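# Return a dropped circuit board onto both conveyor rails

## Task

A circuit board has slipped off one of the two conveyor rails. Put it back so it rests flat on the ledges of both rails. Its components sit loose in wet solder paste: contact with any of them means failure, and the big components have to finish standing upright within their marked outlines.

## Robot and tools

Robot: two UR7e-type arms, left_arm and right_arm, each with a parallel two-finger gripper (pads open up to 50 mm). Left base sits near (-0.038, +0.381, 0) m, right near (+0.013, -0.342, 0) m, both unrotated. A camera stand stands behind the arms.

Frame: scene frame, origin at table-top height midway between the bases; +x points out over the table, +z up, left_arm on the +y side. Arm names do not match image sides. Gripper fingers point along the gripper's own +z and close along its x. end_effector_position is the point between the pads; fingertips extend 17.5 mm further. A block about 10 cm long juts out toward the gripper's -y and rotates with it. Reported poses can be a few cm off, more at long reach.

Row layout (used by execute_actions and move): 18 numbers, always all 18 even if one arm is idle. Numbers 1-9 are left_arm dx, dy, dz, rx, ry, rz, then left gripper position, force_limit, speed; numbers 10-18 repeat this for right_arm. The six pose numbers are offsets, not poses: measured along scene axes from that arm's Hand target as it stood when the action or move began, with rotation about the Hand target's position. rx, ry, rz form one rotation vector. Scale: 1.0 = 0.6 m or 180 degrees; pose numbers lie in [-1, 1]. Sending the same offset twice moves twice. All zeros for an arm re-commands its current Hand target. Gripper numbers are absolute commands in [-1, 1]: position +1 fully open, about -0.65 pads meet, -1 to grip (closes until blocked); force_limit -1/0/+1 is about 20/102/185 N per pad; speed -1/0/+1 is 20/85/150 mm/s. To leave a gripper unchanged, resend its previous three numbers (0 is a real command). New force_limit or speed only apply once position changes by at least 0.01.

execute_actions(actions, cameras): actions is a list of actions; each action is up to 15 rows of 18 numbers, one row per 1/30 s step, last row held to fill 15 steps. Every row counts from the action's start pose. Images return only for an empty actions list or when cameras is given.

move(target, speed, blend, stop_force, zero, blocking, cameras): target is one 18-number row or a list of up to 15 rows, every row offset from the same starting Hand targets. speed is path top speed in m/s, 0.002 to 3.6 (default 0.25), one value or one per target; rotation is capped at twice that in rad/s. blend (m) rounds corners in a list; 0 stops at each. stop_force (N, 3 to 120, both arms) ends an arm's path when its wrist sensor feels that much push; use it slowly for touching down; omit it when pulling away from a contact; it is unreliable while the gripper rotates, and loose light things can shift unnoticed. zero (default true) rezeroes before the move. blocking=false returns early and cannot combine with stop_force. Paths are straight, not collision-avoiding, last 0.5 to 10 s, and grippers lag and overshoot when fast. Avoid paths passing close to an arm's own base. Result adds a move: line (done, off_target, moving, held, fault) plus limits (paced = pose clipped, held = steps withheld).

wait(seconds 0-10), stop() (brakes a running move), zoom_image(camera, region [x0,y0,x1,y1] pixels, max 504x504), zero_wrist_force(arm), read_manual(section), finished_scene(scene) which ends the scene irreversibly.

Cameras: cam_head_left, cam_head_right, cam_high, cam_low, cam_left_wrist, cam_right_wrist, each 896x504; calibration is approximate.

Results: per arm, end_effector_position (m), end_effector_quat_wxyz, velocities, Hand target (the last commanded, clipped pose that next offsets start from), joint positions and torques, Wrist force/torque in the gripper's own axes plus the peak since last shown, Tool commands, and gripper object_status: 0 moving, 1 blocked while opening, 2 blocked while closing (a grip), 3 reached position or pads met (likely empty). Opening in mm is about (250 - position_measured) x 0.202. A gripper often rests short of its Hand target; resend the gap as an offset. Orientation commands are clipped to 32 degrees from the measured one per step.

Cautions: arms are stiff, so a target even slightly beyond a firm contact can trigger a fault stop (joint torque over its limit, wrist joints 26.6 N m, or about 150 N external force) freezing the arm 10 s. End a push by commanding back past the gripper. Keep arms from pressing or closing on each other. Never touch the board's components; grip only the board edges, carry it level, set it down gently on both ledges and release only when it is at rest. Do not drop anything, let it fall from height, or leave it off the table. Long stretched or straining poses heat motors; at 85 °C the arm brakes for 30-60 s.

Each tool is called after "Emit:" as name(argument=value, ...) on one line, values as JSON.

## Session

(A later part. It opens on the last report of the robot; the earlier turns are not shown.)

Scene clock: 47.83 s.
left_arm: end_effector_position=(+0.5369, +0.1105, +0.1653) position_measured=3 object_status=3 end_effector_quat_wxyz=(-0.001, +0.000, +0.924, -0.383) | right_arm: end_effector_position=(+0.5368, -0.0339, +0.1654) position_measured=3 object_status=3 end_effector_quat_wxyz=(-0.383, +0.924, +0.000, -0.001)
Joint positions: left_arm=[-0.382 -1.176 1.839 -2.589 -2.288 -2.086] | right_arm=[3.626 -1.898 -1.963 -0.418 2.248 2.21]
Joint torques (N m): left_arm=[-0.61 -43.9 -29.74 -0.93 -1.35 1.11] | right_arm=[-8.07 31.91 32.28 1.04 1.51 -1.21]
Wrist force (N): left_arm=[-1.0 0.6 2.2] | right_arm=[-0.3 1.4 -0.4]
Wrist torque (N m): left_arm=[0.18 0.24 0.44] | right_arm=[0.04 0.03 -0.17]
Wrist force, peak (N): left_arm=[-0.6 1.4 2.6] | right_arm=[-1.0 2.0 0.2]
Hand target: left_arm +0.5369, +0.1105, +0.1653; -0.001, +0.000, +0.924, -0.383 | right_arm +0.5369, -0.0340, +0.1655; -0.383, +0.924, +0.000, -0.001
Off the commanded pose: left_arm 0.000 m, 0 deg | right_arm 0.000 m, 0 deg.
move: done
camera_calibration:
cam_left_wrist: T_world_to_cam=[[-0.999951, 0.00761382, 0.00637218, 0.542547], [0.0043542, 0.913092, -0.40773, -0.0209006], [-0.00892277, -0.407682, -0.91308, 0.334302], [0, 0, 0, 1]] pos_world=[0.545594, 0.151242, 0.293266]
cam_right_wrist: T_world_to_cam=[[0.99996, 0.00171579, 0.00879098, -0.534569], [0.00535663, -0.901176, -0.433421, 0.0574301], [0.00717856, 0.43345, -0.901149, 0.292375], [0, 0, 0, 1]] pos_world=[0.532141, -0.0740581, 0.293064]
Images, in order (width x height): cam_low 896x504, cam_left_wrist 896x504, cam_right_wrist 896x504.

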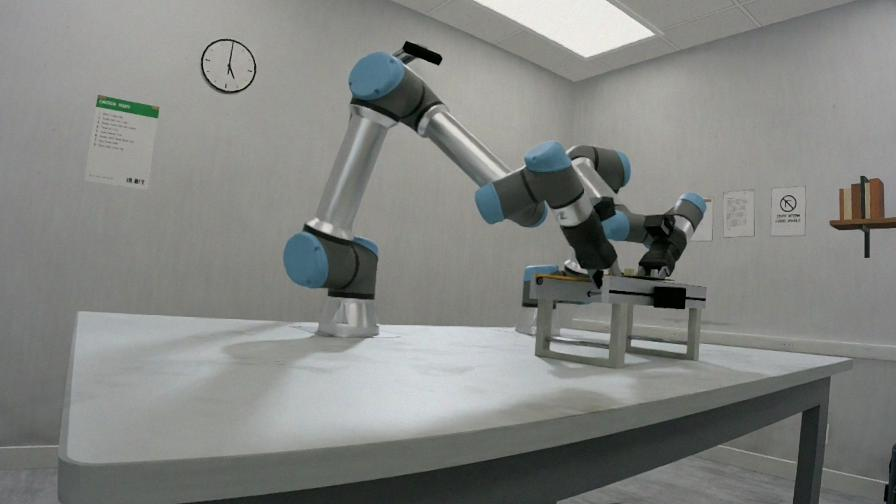

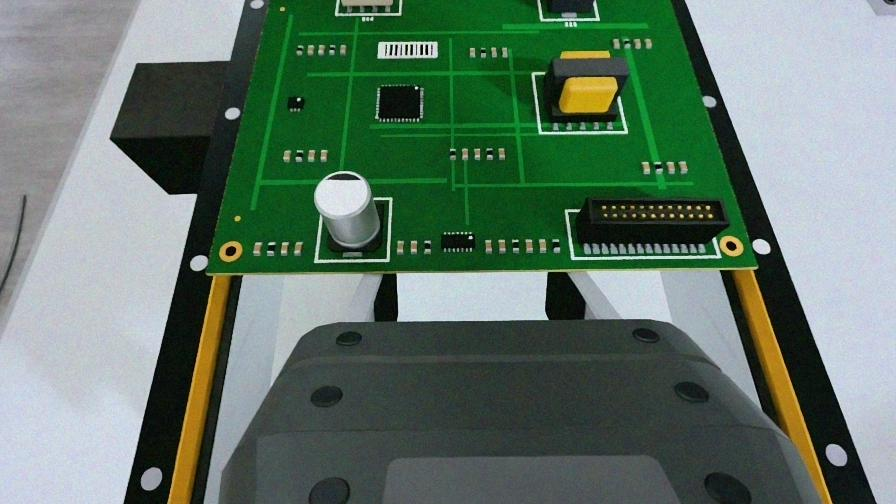

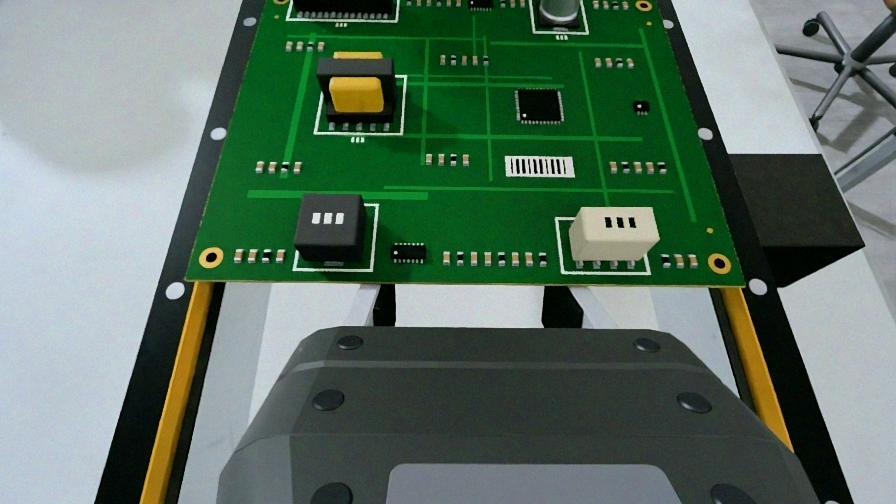

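Emit:
move(target=[[-0.0012,0,-0.0085,0,0,0.0044,1,1,1,0.002,0,-0.0085,0,0,0.0044,1,1,1]], speed=0.02, cameras=["cam_left_wrist","cam_right_wrist"])

Emit:
zoom_image(camera="cam_right_wrist", region=[140, 0, 300, 320])

Emit:
zoom_image(camera="cam_right_wrist", region=[630, 0, 790, 320])

Emit:
zoom_image(camera="cam_left_wrist", region=[170, 0, 330, 320])

Emit:
zoom_image(camera="cam_left_wrist", region=[650, 0, 810, 320])

Scene clock: 49.40 s.
left_arm: end_effector_position=(+0.5362, +0.1106, +0.1601) position_measured=3 object_status=3 end_effector_quat_wxyz=(+0.002, -0.006, +0.924, -0.383) | right_arm: end_effector_position=(+0.5381, -0.0340, +0.1603) position_measured=3 object_status=3 end_effector_quat_wxyz=(-0.383, +0.924, +0.007, -0.003)
Joint positions: left_arm=[-0.384 -1.172 1.854 -2.621 -2.282 -2.106] | right_arm=[3.622 -1.911 -1.957 -0.423 2.255 2.189]
Joint torques (N m): left_arm=[-11.97 -37.9 -29.52 -1.1 -2.17 1.48] | right_arm=[-4.38 47.7 25.25 2.48 1.96 1.75]
Wrist force (N): left_arm=[-0.7 1.1 1.9] | right_arm=[0.1 1.6 -0.4]
Wrist torque (N m): left_arm=[0.25 0.22 0.46] | right_arm=[0.05 0.01 -0.06]
Wrist force, peak (N): left_arm=[-0.7 0.1 3.1] | right_arm=[0.2 1.8 -0.3]
Hand target: left_arm +0.5362, +0.1105, +0.1602; +0.002, -0.006, +0.924, -0.383 | right_arm +0.5381, -0.0340, +0.1604; -0.383, +0.924, +0.007, -0.003
Off the commanded pose: left_arm 0.000 m, 0 deg | right_arm 0.000 m, 0 deg.
move: done
camera_calibration:
cam_left_wrist: T_world_to_cam=[[-0.999959, -0.00634756, 0.00640886, 0.543376], [-0.00840916, 0.913064, -0.40773, -0.0162516], [-0.0032636, -0.407767, -0.91308, 0.326559], [0, 0, 0, 1]] pos_world=[0.544283, 0.151448, 0.288066]
cam_right_wrist: T_world_to_cam=[[0.999834, 0.0158039, 0.00908338, -0.535297], [0.0181796, -0.900933, -0.433577, 0.0483078], [0.00133132, 0.43367, -0.901071, 0.29094], [0, 0, 0, 1]] pos_world=[0.533943, -0.0741902, 0.287965]
Images, in order (width x height): cam_left_wrist 896x504, cam_right_wrist 896x504.

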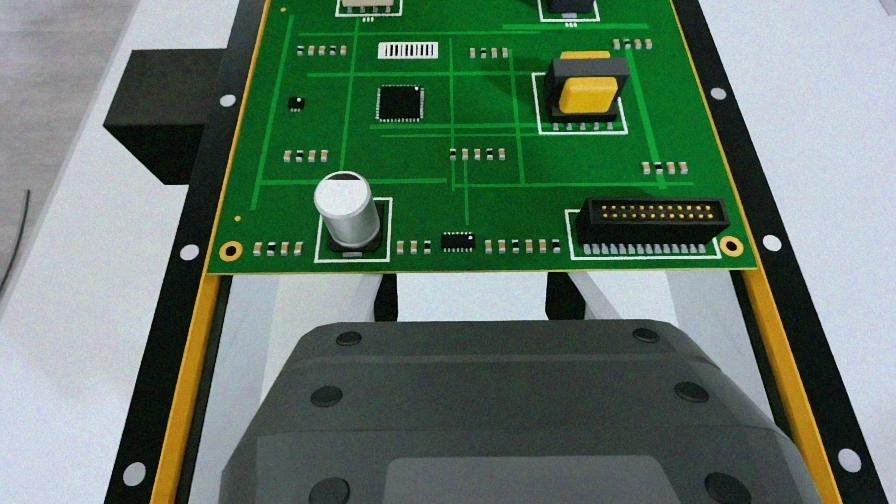

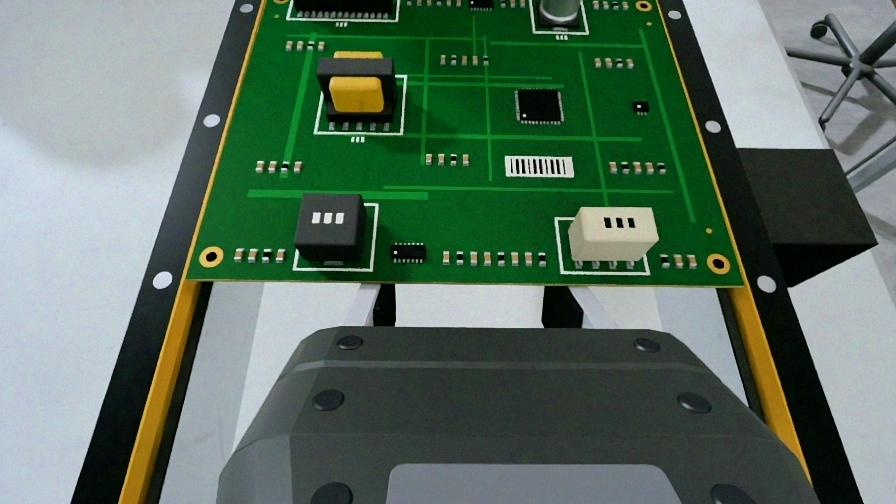

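Scaled by 1.575 from the camera's 896x504 image, which has a finer 1280x720 frame.

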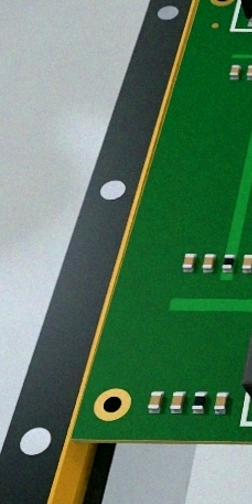

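Scaled by 1.575 from the camera's 896x504 image, which has a finer 1280x720 frame.

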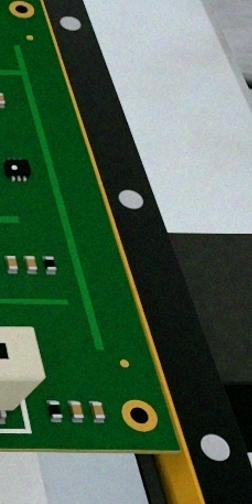

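Scaled by 1.575 from the camera's 896x504 image, which has a finer 1280x720 frame.

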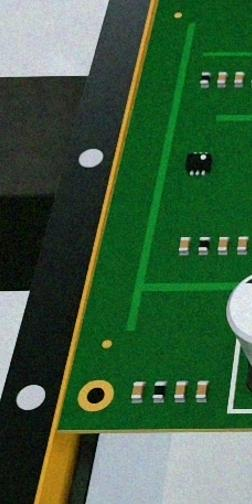

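Scaled by 1.575 from the camera's 896x504 image, which has a finer 1280x720 frame.

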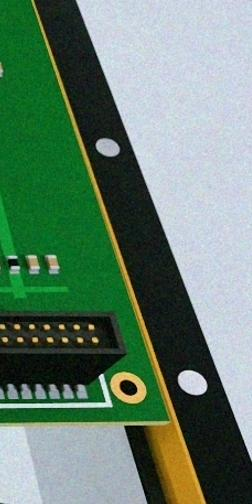

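Emit:
move(target=[[0,0,-0.008,0,0,0,1,1,1,0,0,-0.008,0,0,0,1,1,1]], speed=0.02, cameras=["cam_left_wrist","cam_right_wrist"])

Emit:
zoom_image(camera="cam_right_wrist", region=[140, 0, 300, 320])

Emit:
zoom_image(camera="cam_right_wrist", region=[630, 0, 790, 320])

Emit:
zoom_image(camera="cam_left_wrist", region=[170, 0, 330, 320])

Emit:
zoom_image(camera="cam_left_wrist", region=[650, 0, 810, 320])

Scene clock: 50.33 s.
left_arm: end_effector_position=(+0.5362, +0.1105, +0.1553) position_measured=3 object_status=3 end_effector_quat_wxyz=(+0.002, -0.006, +0.924, -0.383) | right_arm: end_effector_position=(+0.5381, -0.0340, +0.1555) position_measured=3 object_status=3 end_effector_quat_wxyz=(-0.383, +0.924, +0.007, -0.003)
Joint positions: left_arm=[-0.384 -1.165 1.858 -2.632 -2.283 -2.106] | right_arm=[3.622 -1.919 -1.962 -0.411 2.255 2.19]
Joint torques (N m): left_arm=[-4.14 -42.05 -20.53 -3.6 -2.65 1.13] | right_arm=[8.3 42.17 15.6 3.26 -0.04 2.68]
Wrist force (N): left_arm=[-0.5 0.2 2.4] | right_arm=[-0.1 0.8 0.3]
Wrist torque (N m): left_arm=[0.20 0.23 0.45] | right_arm=[0.00 0.05 -0.06]
Wrist force, peak (N): left_arm=[-0.5 0.2 3.0] | right_arm=[0.0 1.9 -0.5]
Hand target: left_arm +0.5362, +0.1105, +0.1554; +0.002, -0.006, +0.924, -0.383 | right_arm +0.5381, -0.0340, +0.1556; -0.383, +0.924, +0.007, -0.003
Off the commanded pose: left_arm 0.000 m, 0 deg | right_arm 0.000 m, 0 deg.
move: done
camera_calibration:
cam_left_wrist: T_world_to_cam=[[-0.999961, -0.00616515, 0.00632592, 0.543503], [-0.00820907, 0.913028, -0.407813, -0.0181966], [-0.00326152, -0.407849, -0.913043, 0.322137], [0, 0, 0, 1]] pos_world=[0.544383, 0.151348, 0.283266]
cam_right_wrist: T_world_to_cam=[[0.999837, 0.0155824, 0.00908522, -0.535271], [0.0179808, -0.900956, -0.433539, 0.0462761], [0.00142979, 0.433632, -0.901089, 0.286475], [0, 0, 0, 1]] pos_world=[0.533943, -0.0741912, 0.283065]
Images, in order (width x height): cam_left_wrist 896x504, cam_right_wrist 896x504.

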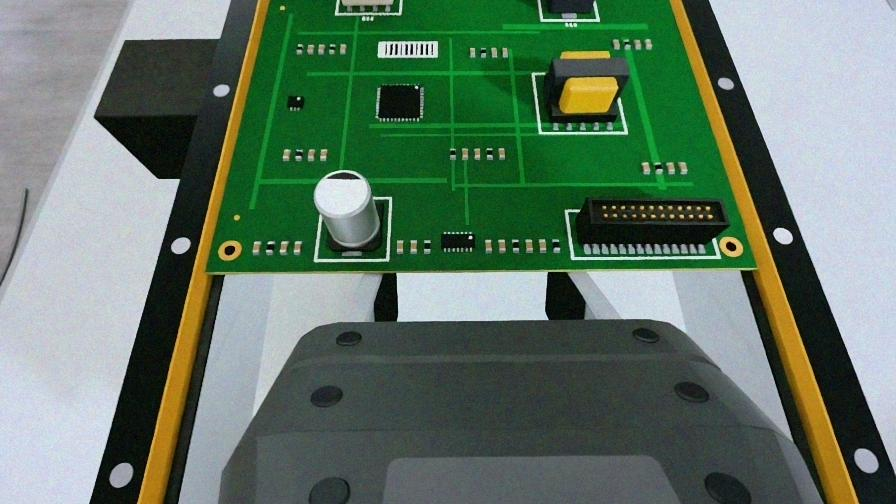

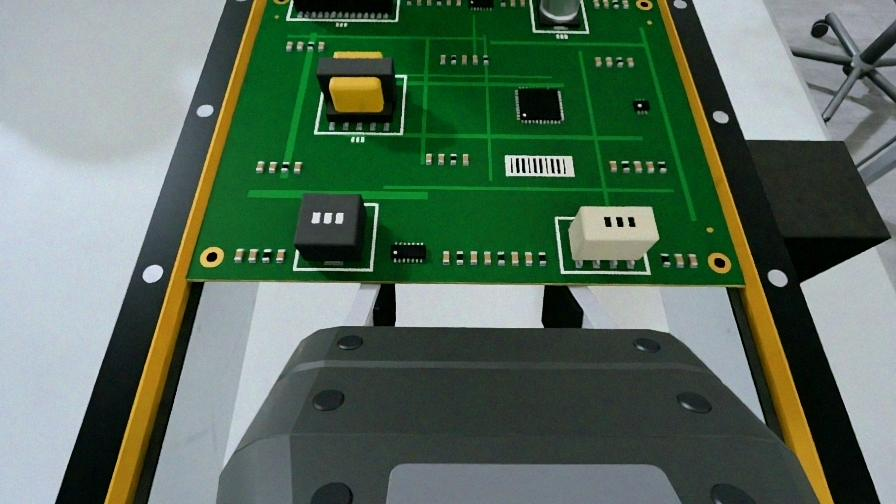

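Scaled by 1.575 from the camera's 896x504 image, which has a finer 1280x720 frame.

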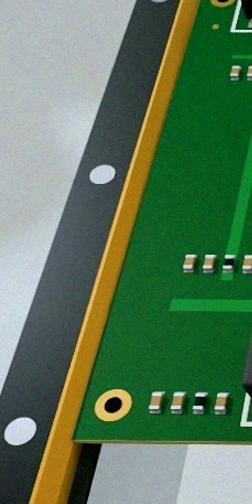

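Scaled by 1.575 from the camera's 896x504 image, which has a finer 1280x720 frame.

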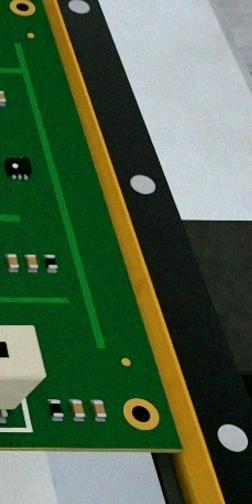

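Scaled by 1.575 from the camera's 896x504 image, which has a finer 1280x720 frame.

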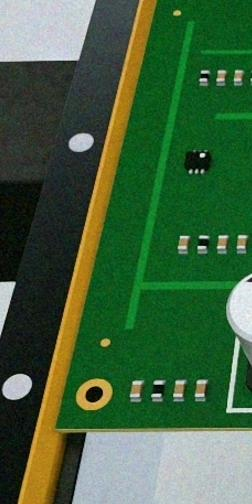

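Scaled by 1.575 from the camera's 896x504 image, which has a finer 1280x720 frame.

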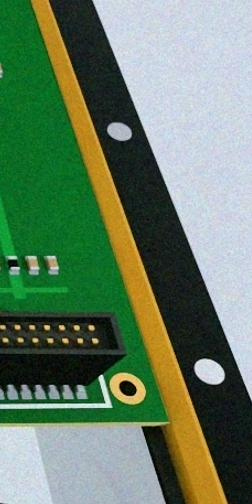

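Emit:
move(target=[[0,0,-0.006,0,0,0,1,1,1,0,0,-0.006,0,0,0,1,1,1]], speed=0.02, cameras=["cam_left_wrist","cam_right_wrist"])

Emit:
zoom_image(camera="cam_right_wrist", region=[140, 0, 300, 320])

Emit:
zoom_image(camera="cam_right_wrist", region=[630, 0, 790, 320])

Scene clock: 51.20 s.
left_arm: end_effector_position=(+0.5362, +0.1105, +0.1517) position_measured=3 object_status=3 end_effector_quat_wxyz=(+0.002, -0.006, +0.924, -0.383) | right_arm: end_effector_position=(+0.5381, -0.0340, +0.1519) position_measured=3 object_status=3 end_effector_quat_wxyz=(-0.383, +0.924, +0.007, -0.003)
Joint positions: left_arm=[-0.384 -1.159 1.861 -2.641 -2.283 -2.106] | right_arm=[3.622 -1.925 -1.965 -0.401 2.255 2.19]
Joint torques (N m): left_arm=[3.14 -38.9 -18.44 -4.26 -2.37 0.29] | right_arm=[8.59 38.26 13.49 3.81 0.2 2.23]
Wrist force (N): left_arm=[-0.5 -0.5 2.4] | right_arm=[0.1 0.5 -0.2]
Wrist torque (N m): left_arm=[0.17 0.21 0.43] | right_arm=[0.05 0.04 -0.04]
Wrist force, peak (N): left_arm=[-0.3 -0.2 2.8] | right_arm=[0.1 1.3 0.1]
Hand target: left_arm +0.5362, +0.1105, +0.1518; +0.002, -0.006, +0.924, -0.383 | right_arm +0.5381, -0.0340, +0.1520; -0.383, +0.924, +0.007, -0.003
Off the commanded pose: left_arm 0.000 m, 0 deg | right_arm 0.000 m, 0 deg.
move: done
camera_calibration:
cam_left_wrist: T_world_to_cam=[[-0.999961, -0.00616515, 0.00632592, 0.543525], [-0.00820907, 0.913028, -0.407813, -0.0196647], [-0.00326152, -0.407849, -0.913043, 0.31885], [0, 0, 0, 1]] pos_world=[0.544383, 0.151348, 0.279666]
cam_right_wrist: T_world_to_cam=[[0.999837, 0.0155824, 0.00908522, -0.53524], [0.0179808, -0.900956, -0.433539, 0.0447587], [0.00142979, 0.433632, -0.901089, 0.283322], [0, 0, 0, 1]] pos_world=[0.533943, -0.0741912, 0.279565]
Images, in order (width x height): cam_left_wrist 896x504, cam_right_wrist 896x504.

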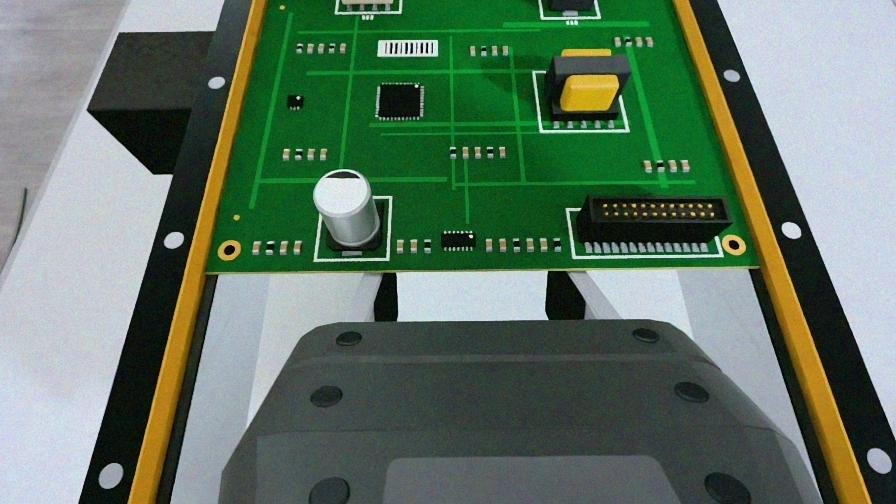

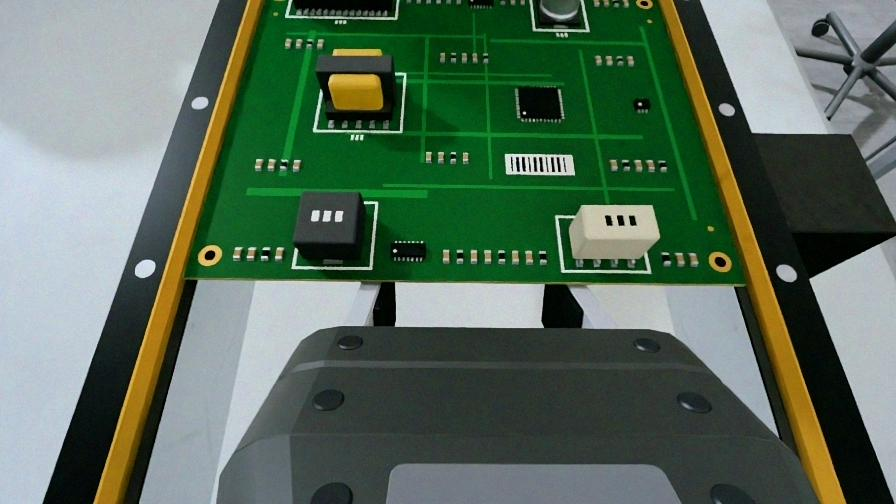

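Scaled by 1.575 from the camera's 896x504 image, which has a finer 1280x720 frame.

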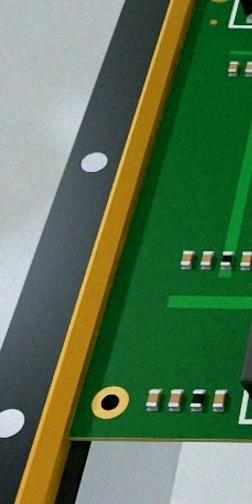

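Scaled by 1.575 from the camera's 896x504 image, which has a finer 1280x720 frame.

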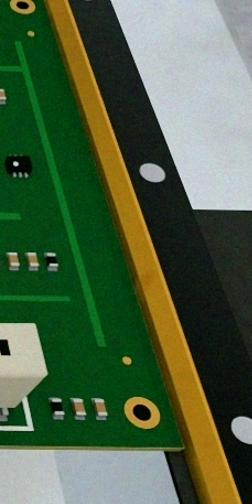

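Emit:
move(target=[[0,0,-0.013,0,0,0,1,1,1,0,0,-0.013,0,0,0,1,1,1]], speed=0.03, cameras=["cam_left_wrist","cam_right_wrist"])

Emit:
zoom_image(camera="cam_right_wrist", region=[140, 0, 300, 320])

Emit:
zoom_image(camera="cam_right_wrist", region=[650, 0, 810, 320])

Scene clock: 52.03 s.
left_arm: end_effector_position=(+0.5362, +0.1105, +0.1439) position_measured=3 object_status=3 end_effector_quat_wxyz=(+0.002, -0.006, +0.924, -0.383) | right_arm: end_effector_position=(+0.5381, -0.0340, +0.1440) position_measured=3 object_status=3 end_effector_quat_wxyz=(-0.383, +0.924, +0.007, -0.003)
Joint positions: left_arm=[-0.384 -1.146 1.867 -2.66 -2.283 -2.106] | right_arm=[3.622 -1.939 -1.971 -0.381 2.255 2.19]
Joint torques (N m): left_arm=[9.14 -43.87 -24.52 -1.29 -2.14 -0.04] | right_arm=[8.77 47.65 20.28 0.88 0.83 1.17]
Wrist force (N): left_arm=[-0.4 -0.5 2.5] | right_arm=[-0.1 0.4 0.1]
Wrist torque (N m): left_arm=[0.16 0.19 0.42] | right_arm=[0.04 0.07 -0.03]
Wrist force, peak (N): left_arm=[-0.3 -0.2 2.8] | right_arm=[0.1 0.6 0.2]
Hand target: left_arm +0.5362, +0.1105, +0.1440; +0.002, -0.006, +0.924, -0.383 | right_arm +0.5381, -0.0340, +0.1442; -0.383, +0.924, +0.007, -0.003
Off the commanded pose: left_arm 0.000 m, 0 deg | right_arm 0.000 m, 0 deg.
move: done
camera_calibration:
cam_left_wrist: T_world_to_cam=[[-0.999961, -0.00616515, 0.00632592, 0.543475], [-0.00820907, 0.913028, -0.407813, -0.0229378], [-0.00326152, -0.407849, -0.913043, 0.311768], [0, 0, 0, 1]] pos_world=[0.544283, 0.151448, 0.271866]
cam_right_wrist: T_world_to_cam=[[0.999837, 0.0155808, 0.00908442, -0.535168], [0.017979, -0.900956, -0.433539, 0.0413347], [0.00142978, 0.433632, -0.901089, 0.276203], [0, 0, 0, 1]] pos_world=[0.533943, -0.0741912, 0.271665]
Images, in order (width x height): cam_left_wrist 896x504, cam_right_wrist 896x504.

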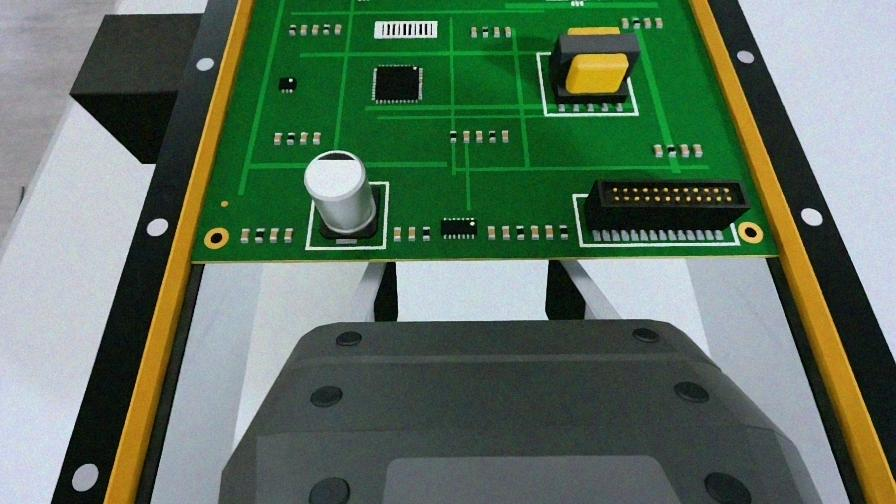

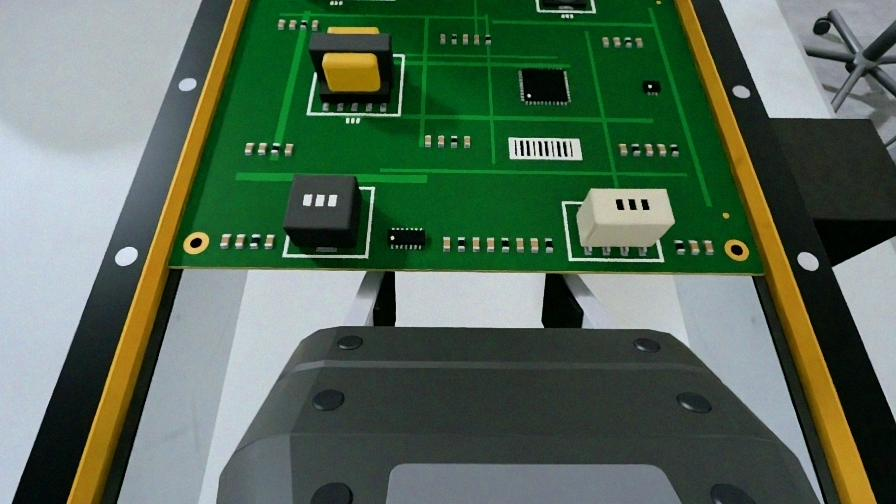

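Scaled by 1.575 from the camera's 896x504 image, which has a finer 1280x720 frame.

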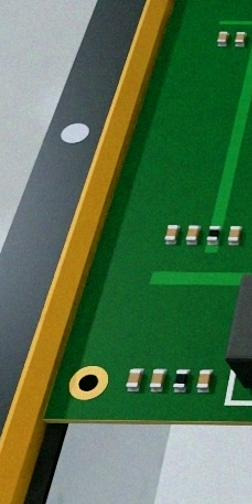

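Scaled by 1.575 from the camera's 896x504 image, which has a finer 1280x720 frame.

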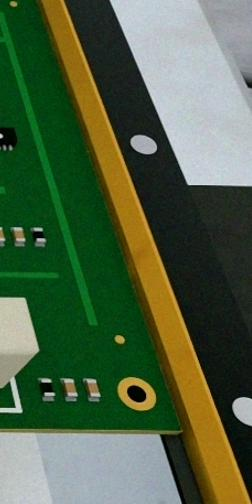

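Emit:
move(target=[[0,0.058,-0.003,0,0,0,1,1,1,0,-0.068,-0.003,0,0,0,1,1,1],[0,0.07,0.2,0,0,0,1,1,1,0,-0.08,0.2,0,0,0,1,1,1]], speed=[0.08,0.2], blend=0.005, cameras=["cam_left_wrist","cam_right_wrist","cam_high"])

Emit:
zoom_image(camera="cam_right_wrist", region=[250, 80, 630, 330])

Scene clock: 53.77 s.
left_arm: end_effector_position=(+0.5363, +0.1526, +0.2639) position_measured=3 object_status=3 end_effector_quat_wxyz=(+0.002, -0.006, +0.924, -0.383) | right_arm: end_effector_position=(+0.5381, -0.0820, +0.2641) position_measured=3 object_status=3 end_effector_quat_wxyz=(-0.383, +0.924, +0.007, -0.003)
Joint positions: left_arm=[-0.313 -1.324 1.739 -2.296 -2.306 -2.017] | right_arm=[3.539 -1.735 -1.853 -0.768 2.287 2.089]
Joint torques (N m): left_arm=[-10.42 -41.04 -31.46 -0.94 -0.47 -1] | right_arm=[8.77 41.13 28.59 0.68 1.17 1.47]
Wrist force (N): left_arm=[-0.5 -0.4 2.3] | right_arm=[0.0 0.0 -0.1]
Wrist torque (N m): left_arm=[0.21 0.21 0.31] | right_arm=[-0.03 0.07 -0.02]
Wrist force, peak (N): left_arm=[-0.7 3.0 4.5] | right_arm=[0.0 4.0 1.9]
Hand target: left_arm +0.5362, +0.1525, +0.2640; +0.002, -0.006, +0.924, -0.383 | right_arm +0.5381, -0.0820, +0.2642; -0.383, +0.924, +0.007, -0.003
Off the commanded pose: left_arm 0.000 m, 0 deg | right_arm 0.000 m, 0 deg.
move: done
camera_calibration:
cam_left_wrist: T_world_to_cam=[[-0.99996, -0.00638862, 0.00631866, 0.543121], [-0.00841016, 0.913026, -0.407814, -0.0123279], [-0.00316373, -0.40785, -0.913043, 0.438451], [0, 0, 0, 1]] pos_world=[0.544382, 0.193548, 0.391866]
cam_right_wrist: T_world_to_cam=[[0.999837, 0.0155384, 0.00917664, -0.535552], [0.0179808, -0.900937, -0.433577, 0.0501728], [0.00153049, 0.433671, -0.90107, 0.405182], [0, 0, 0, 1]] pos_world=[0.533942, -0.122192, 0.391766]
Images, in order (width x height): cam_high 896x504, cam_left_wrist 896x504, cam_right_wrist 896x504.

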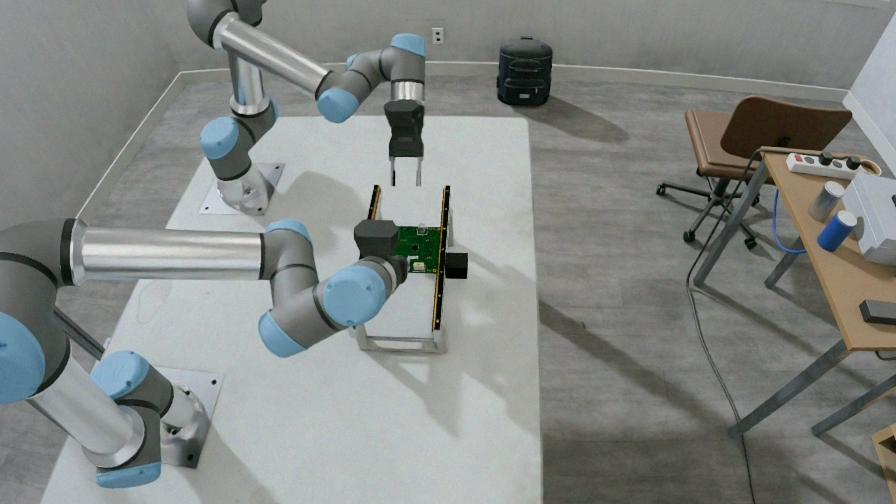

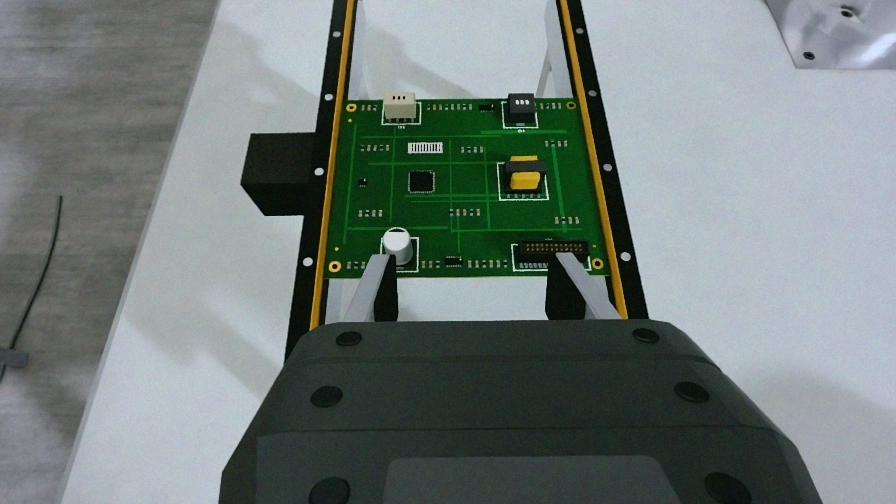

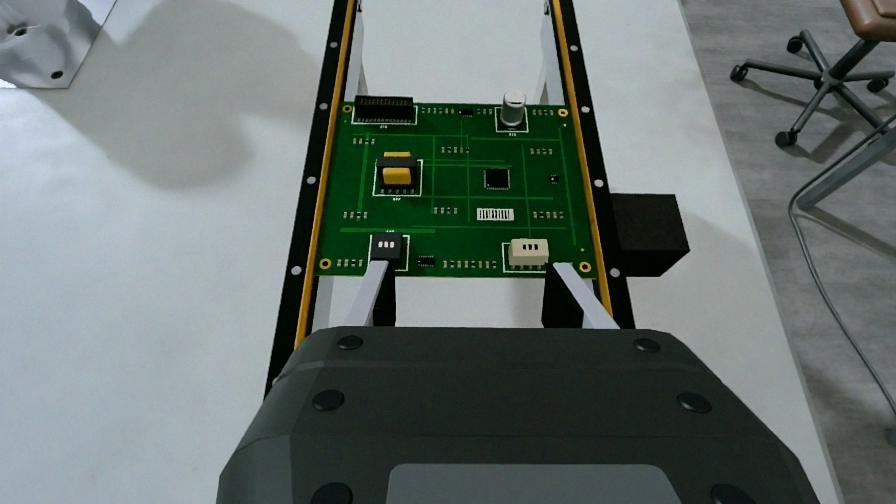

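Scaled by 1.326 from the camera's 896x504 image, which has a finer 1280x720 frame.

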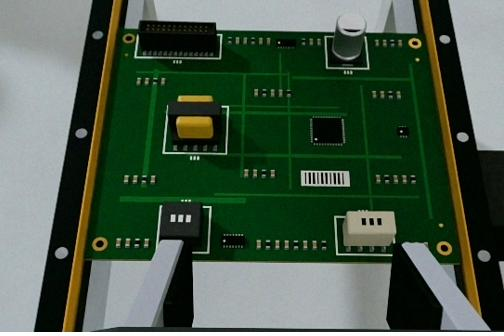

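Emit:
finished_scene(scene=1)

The scene is finished: the task was done.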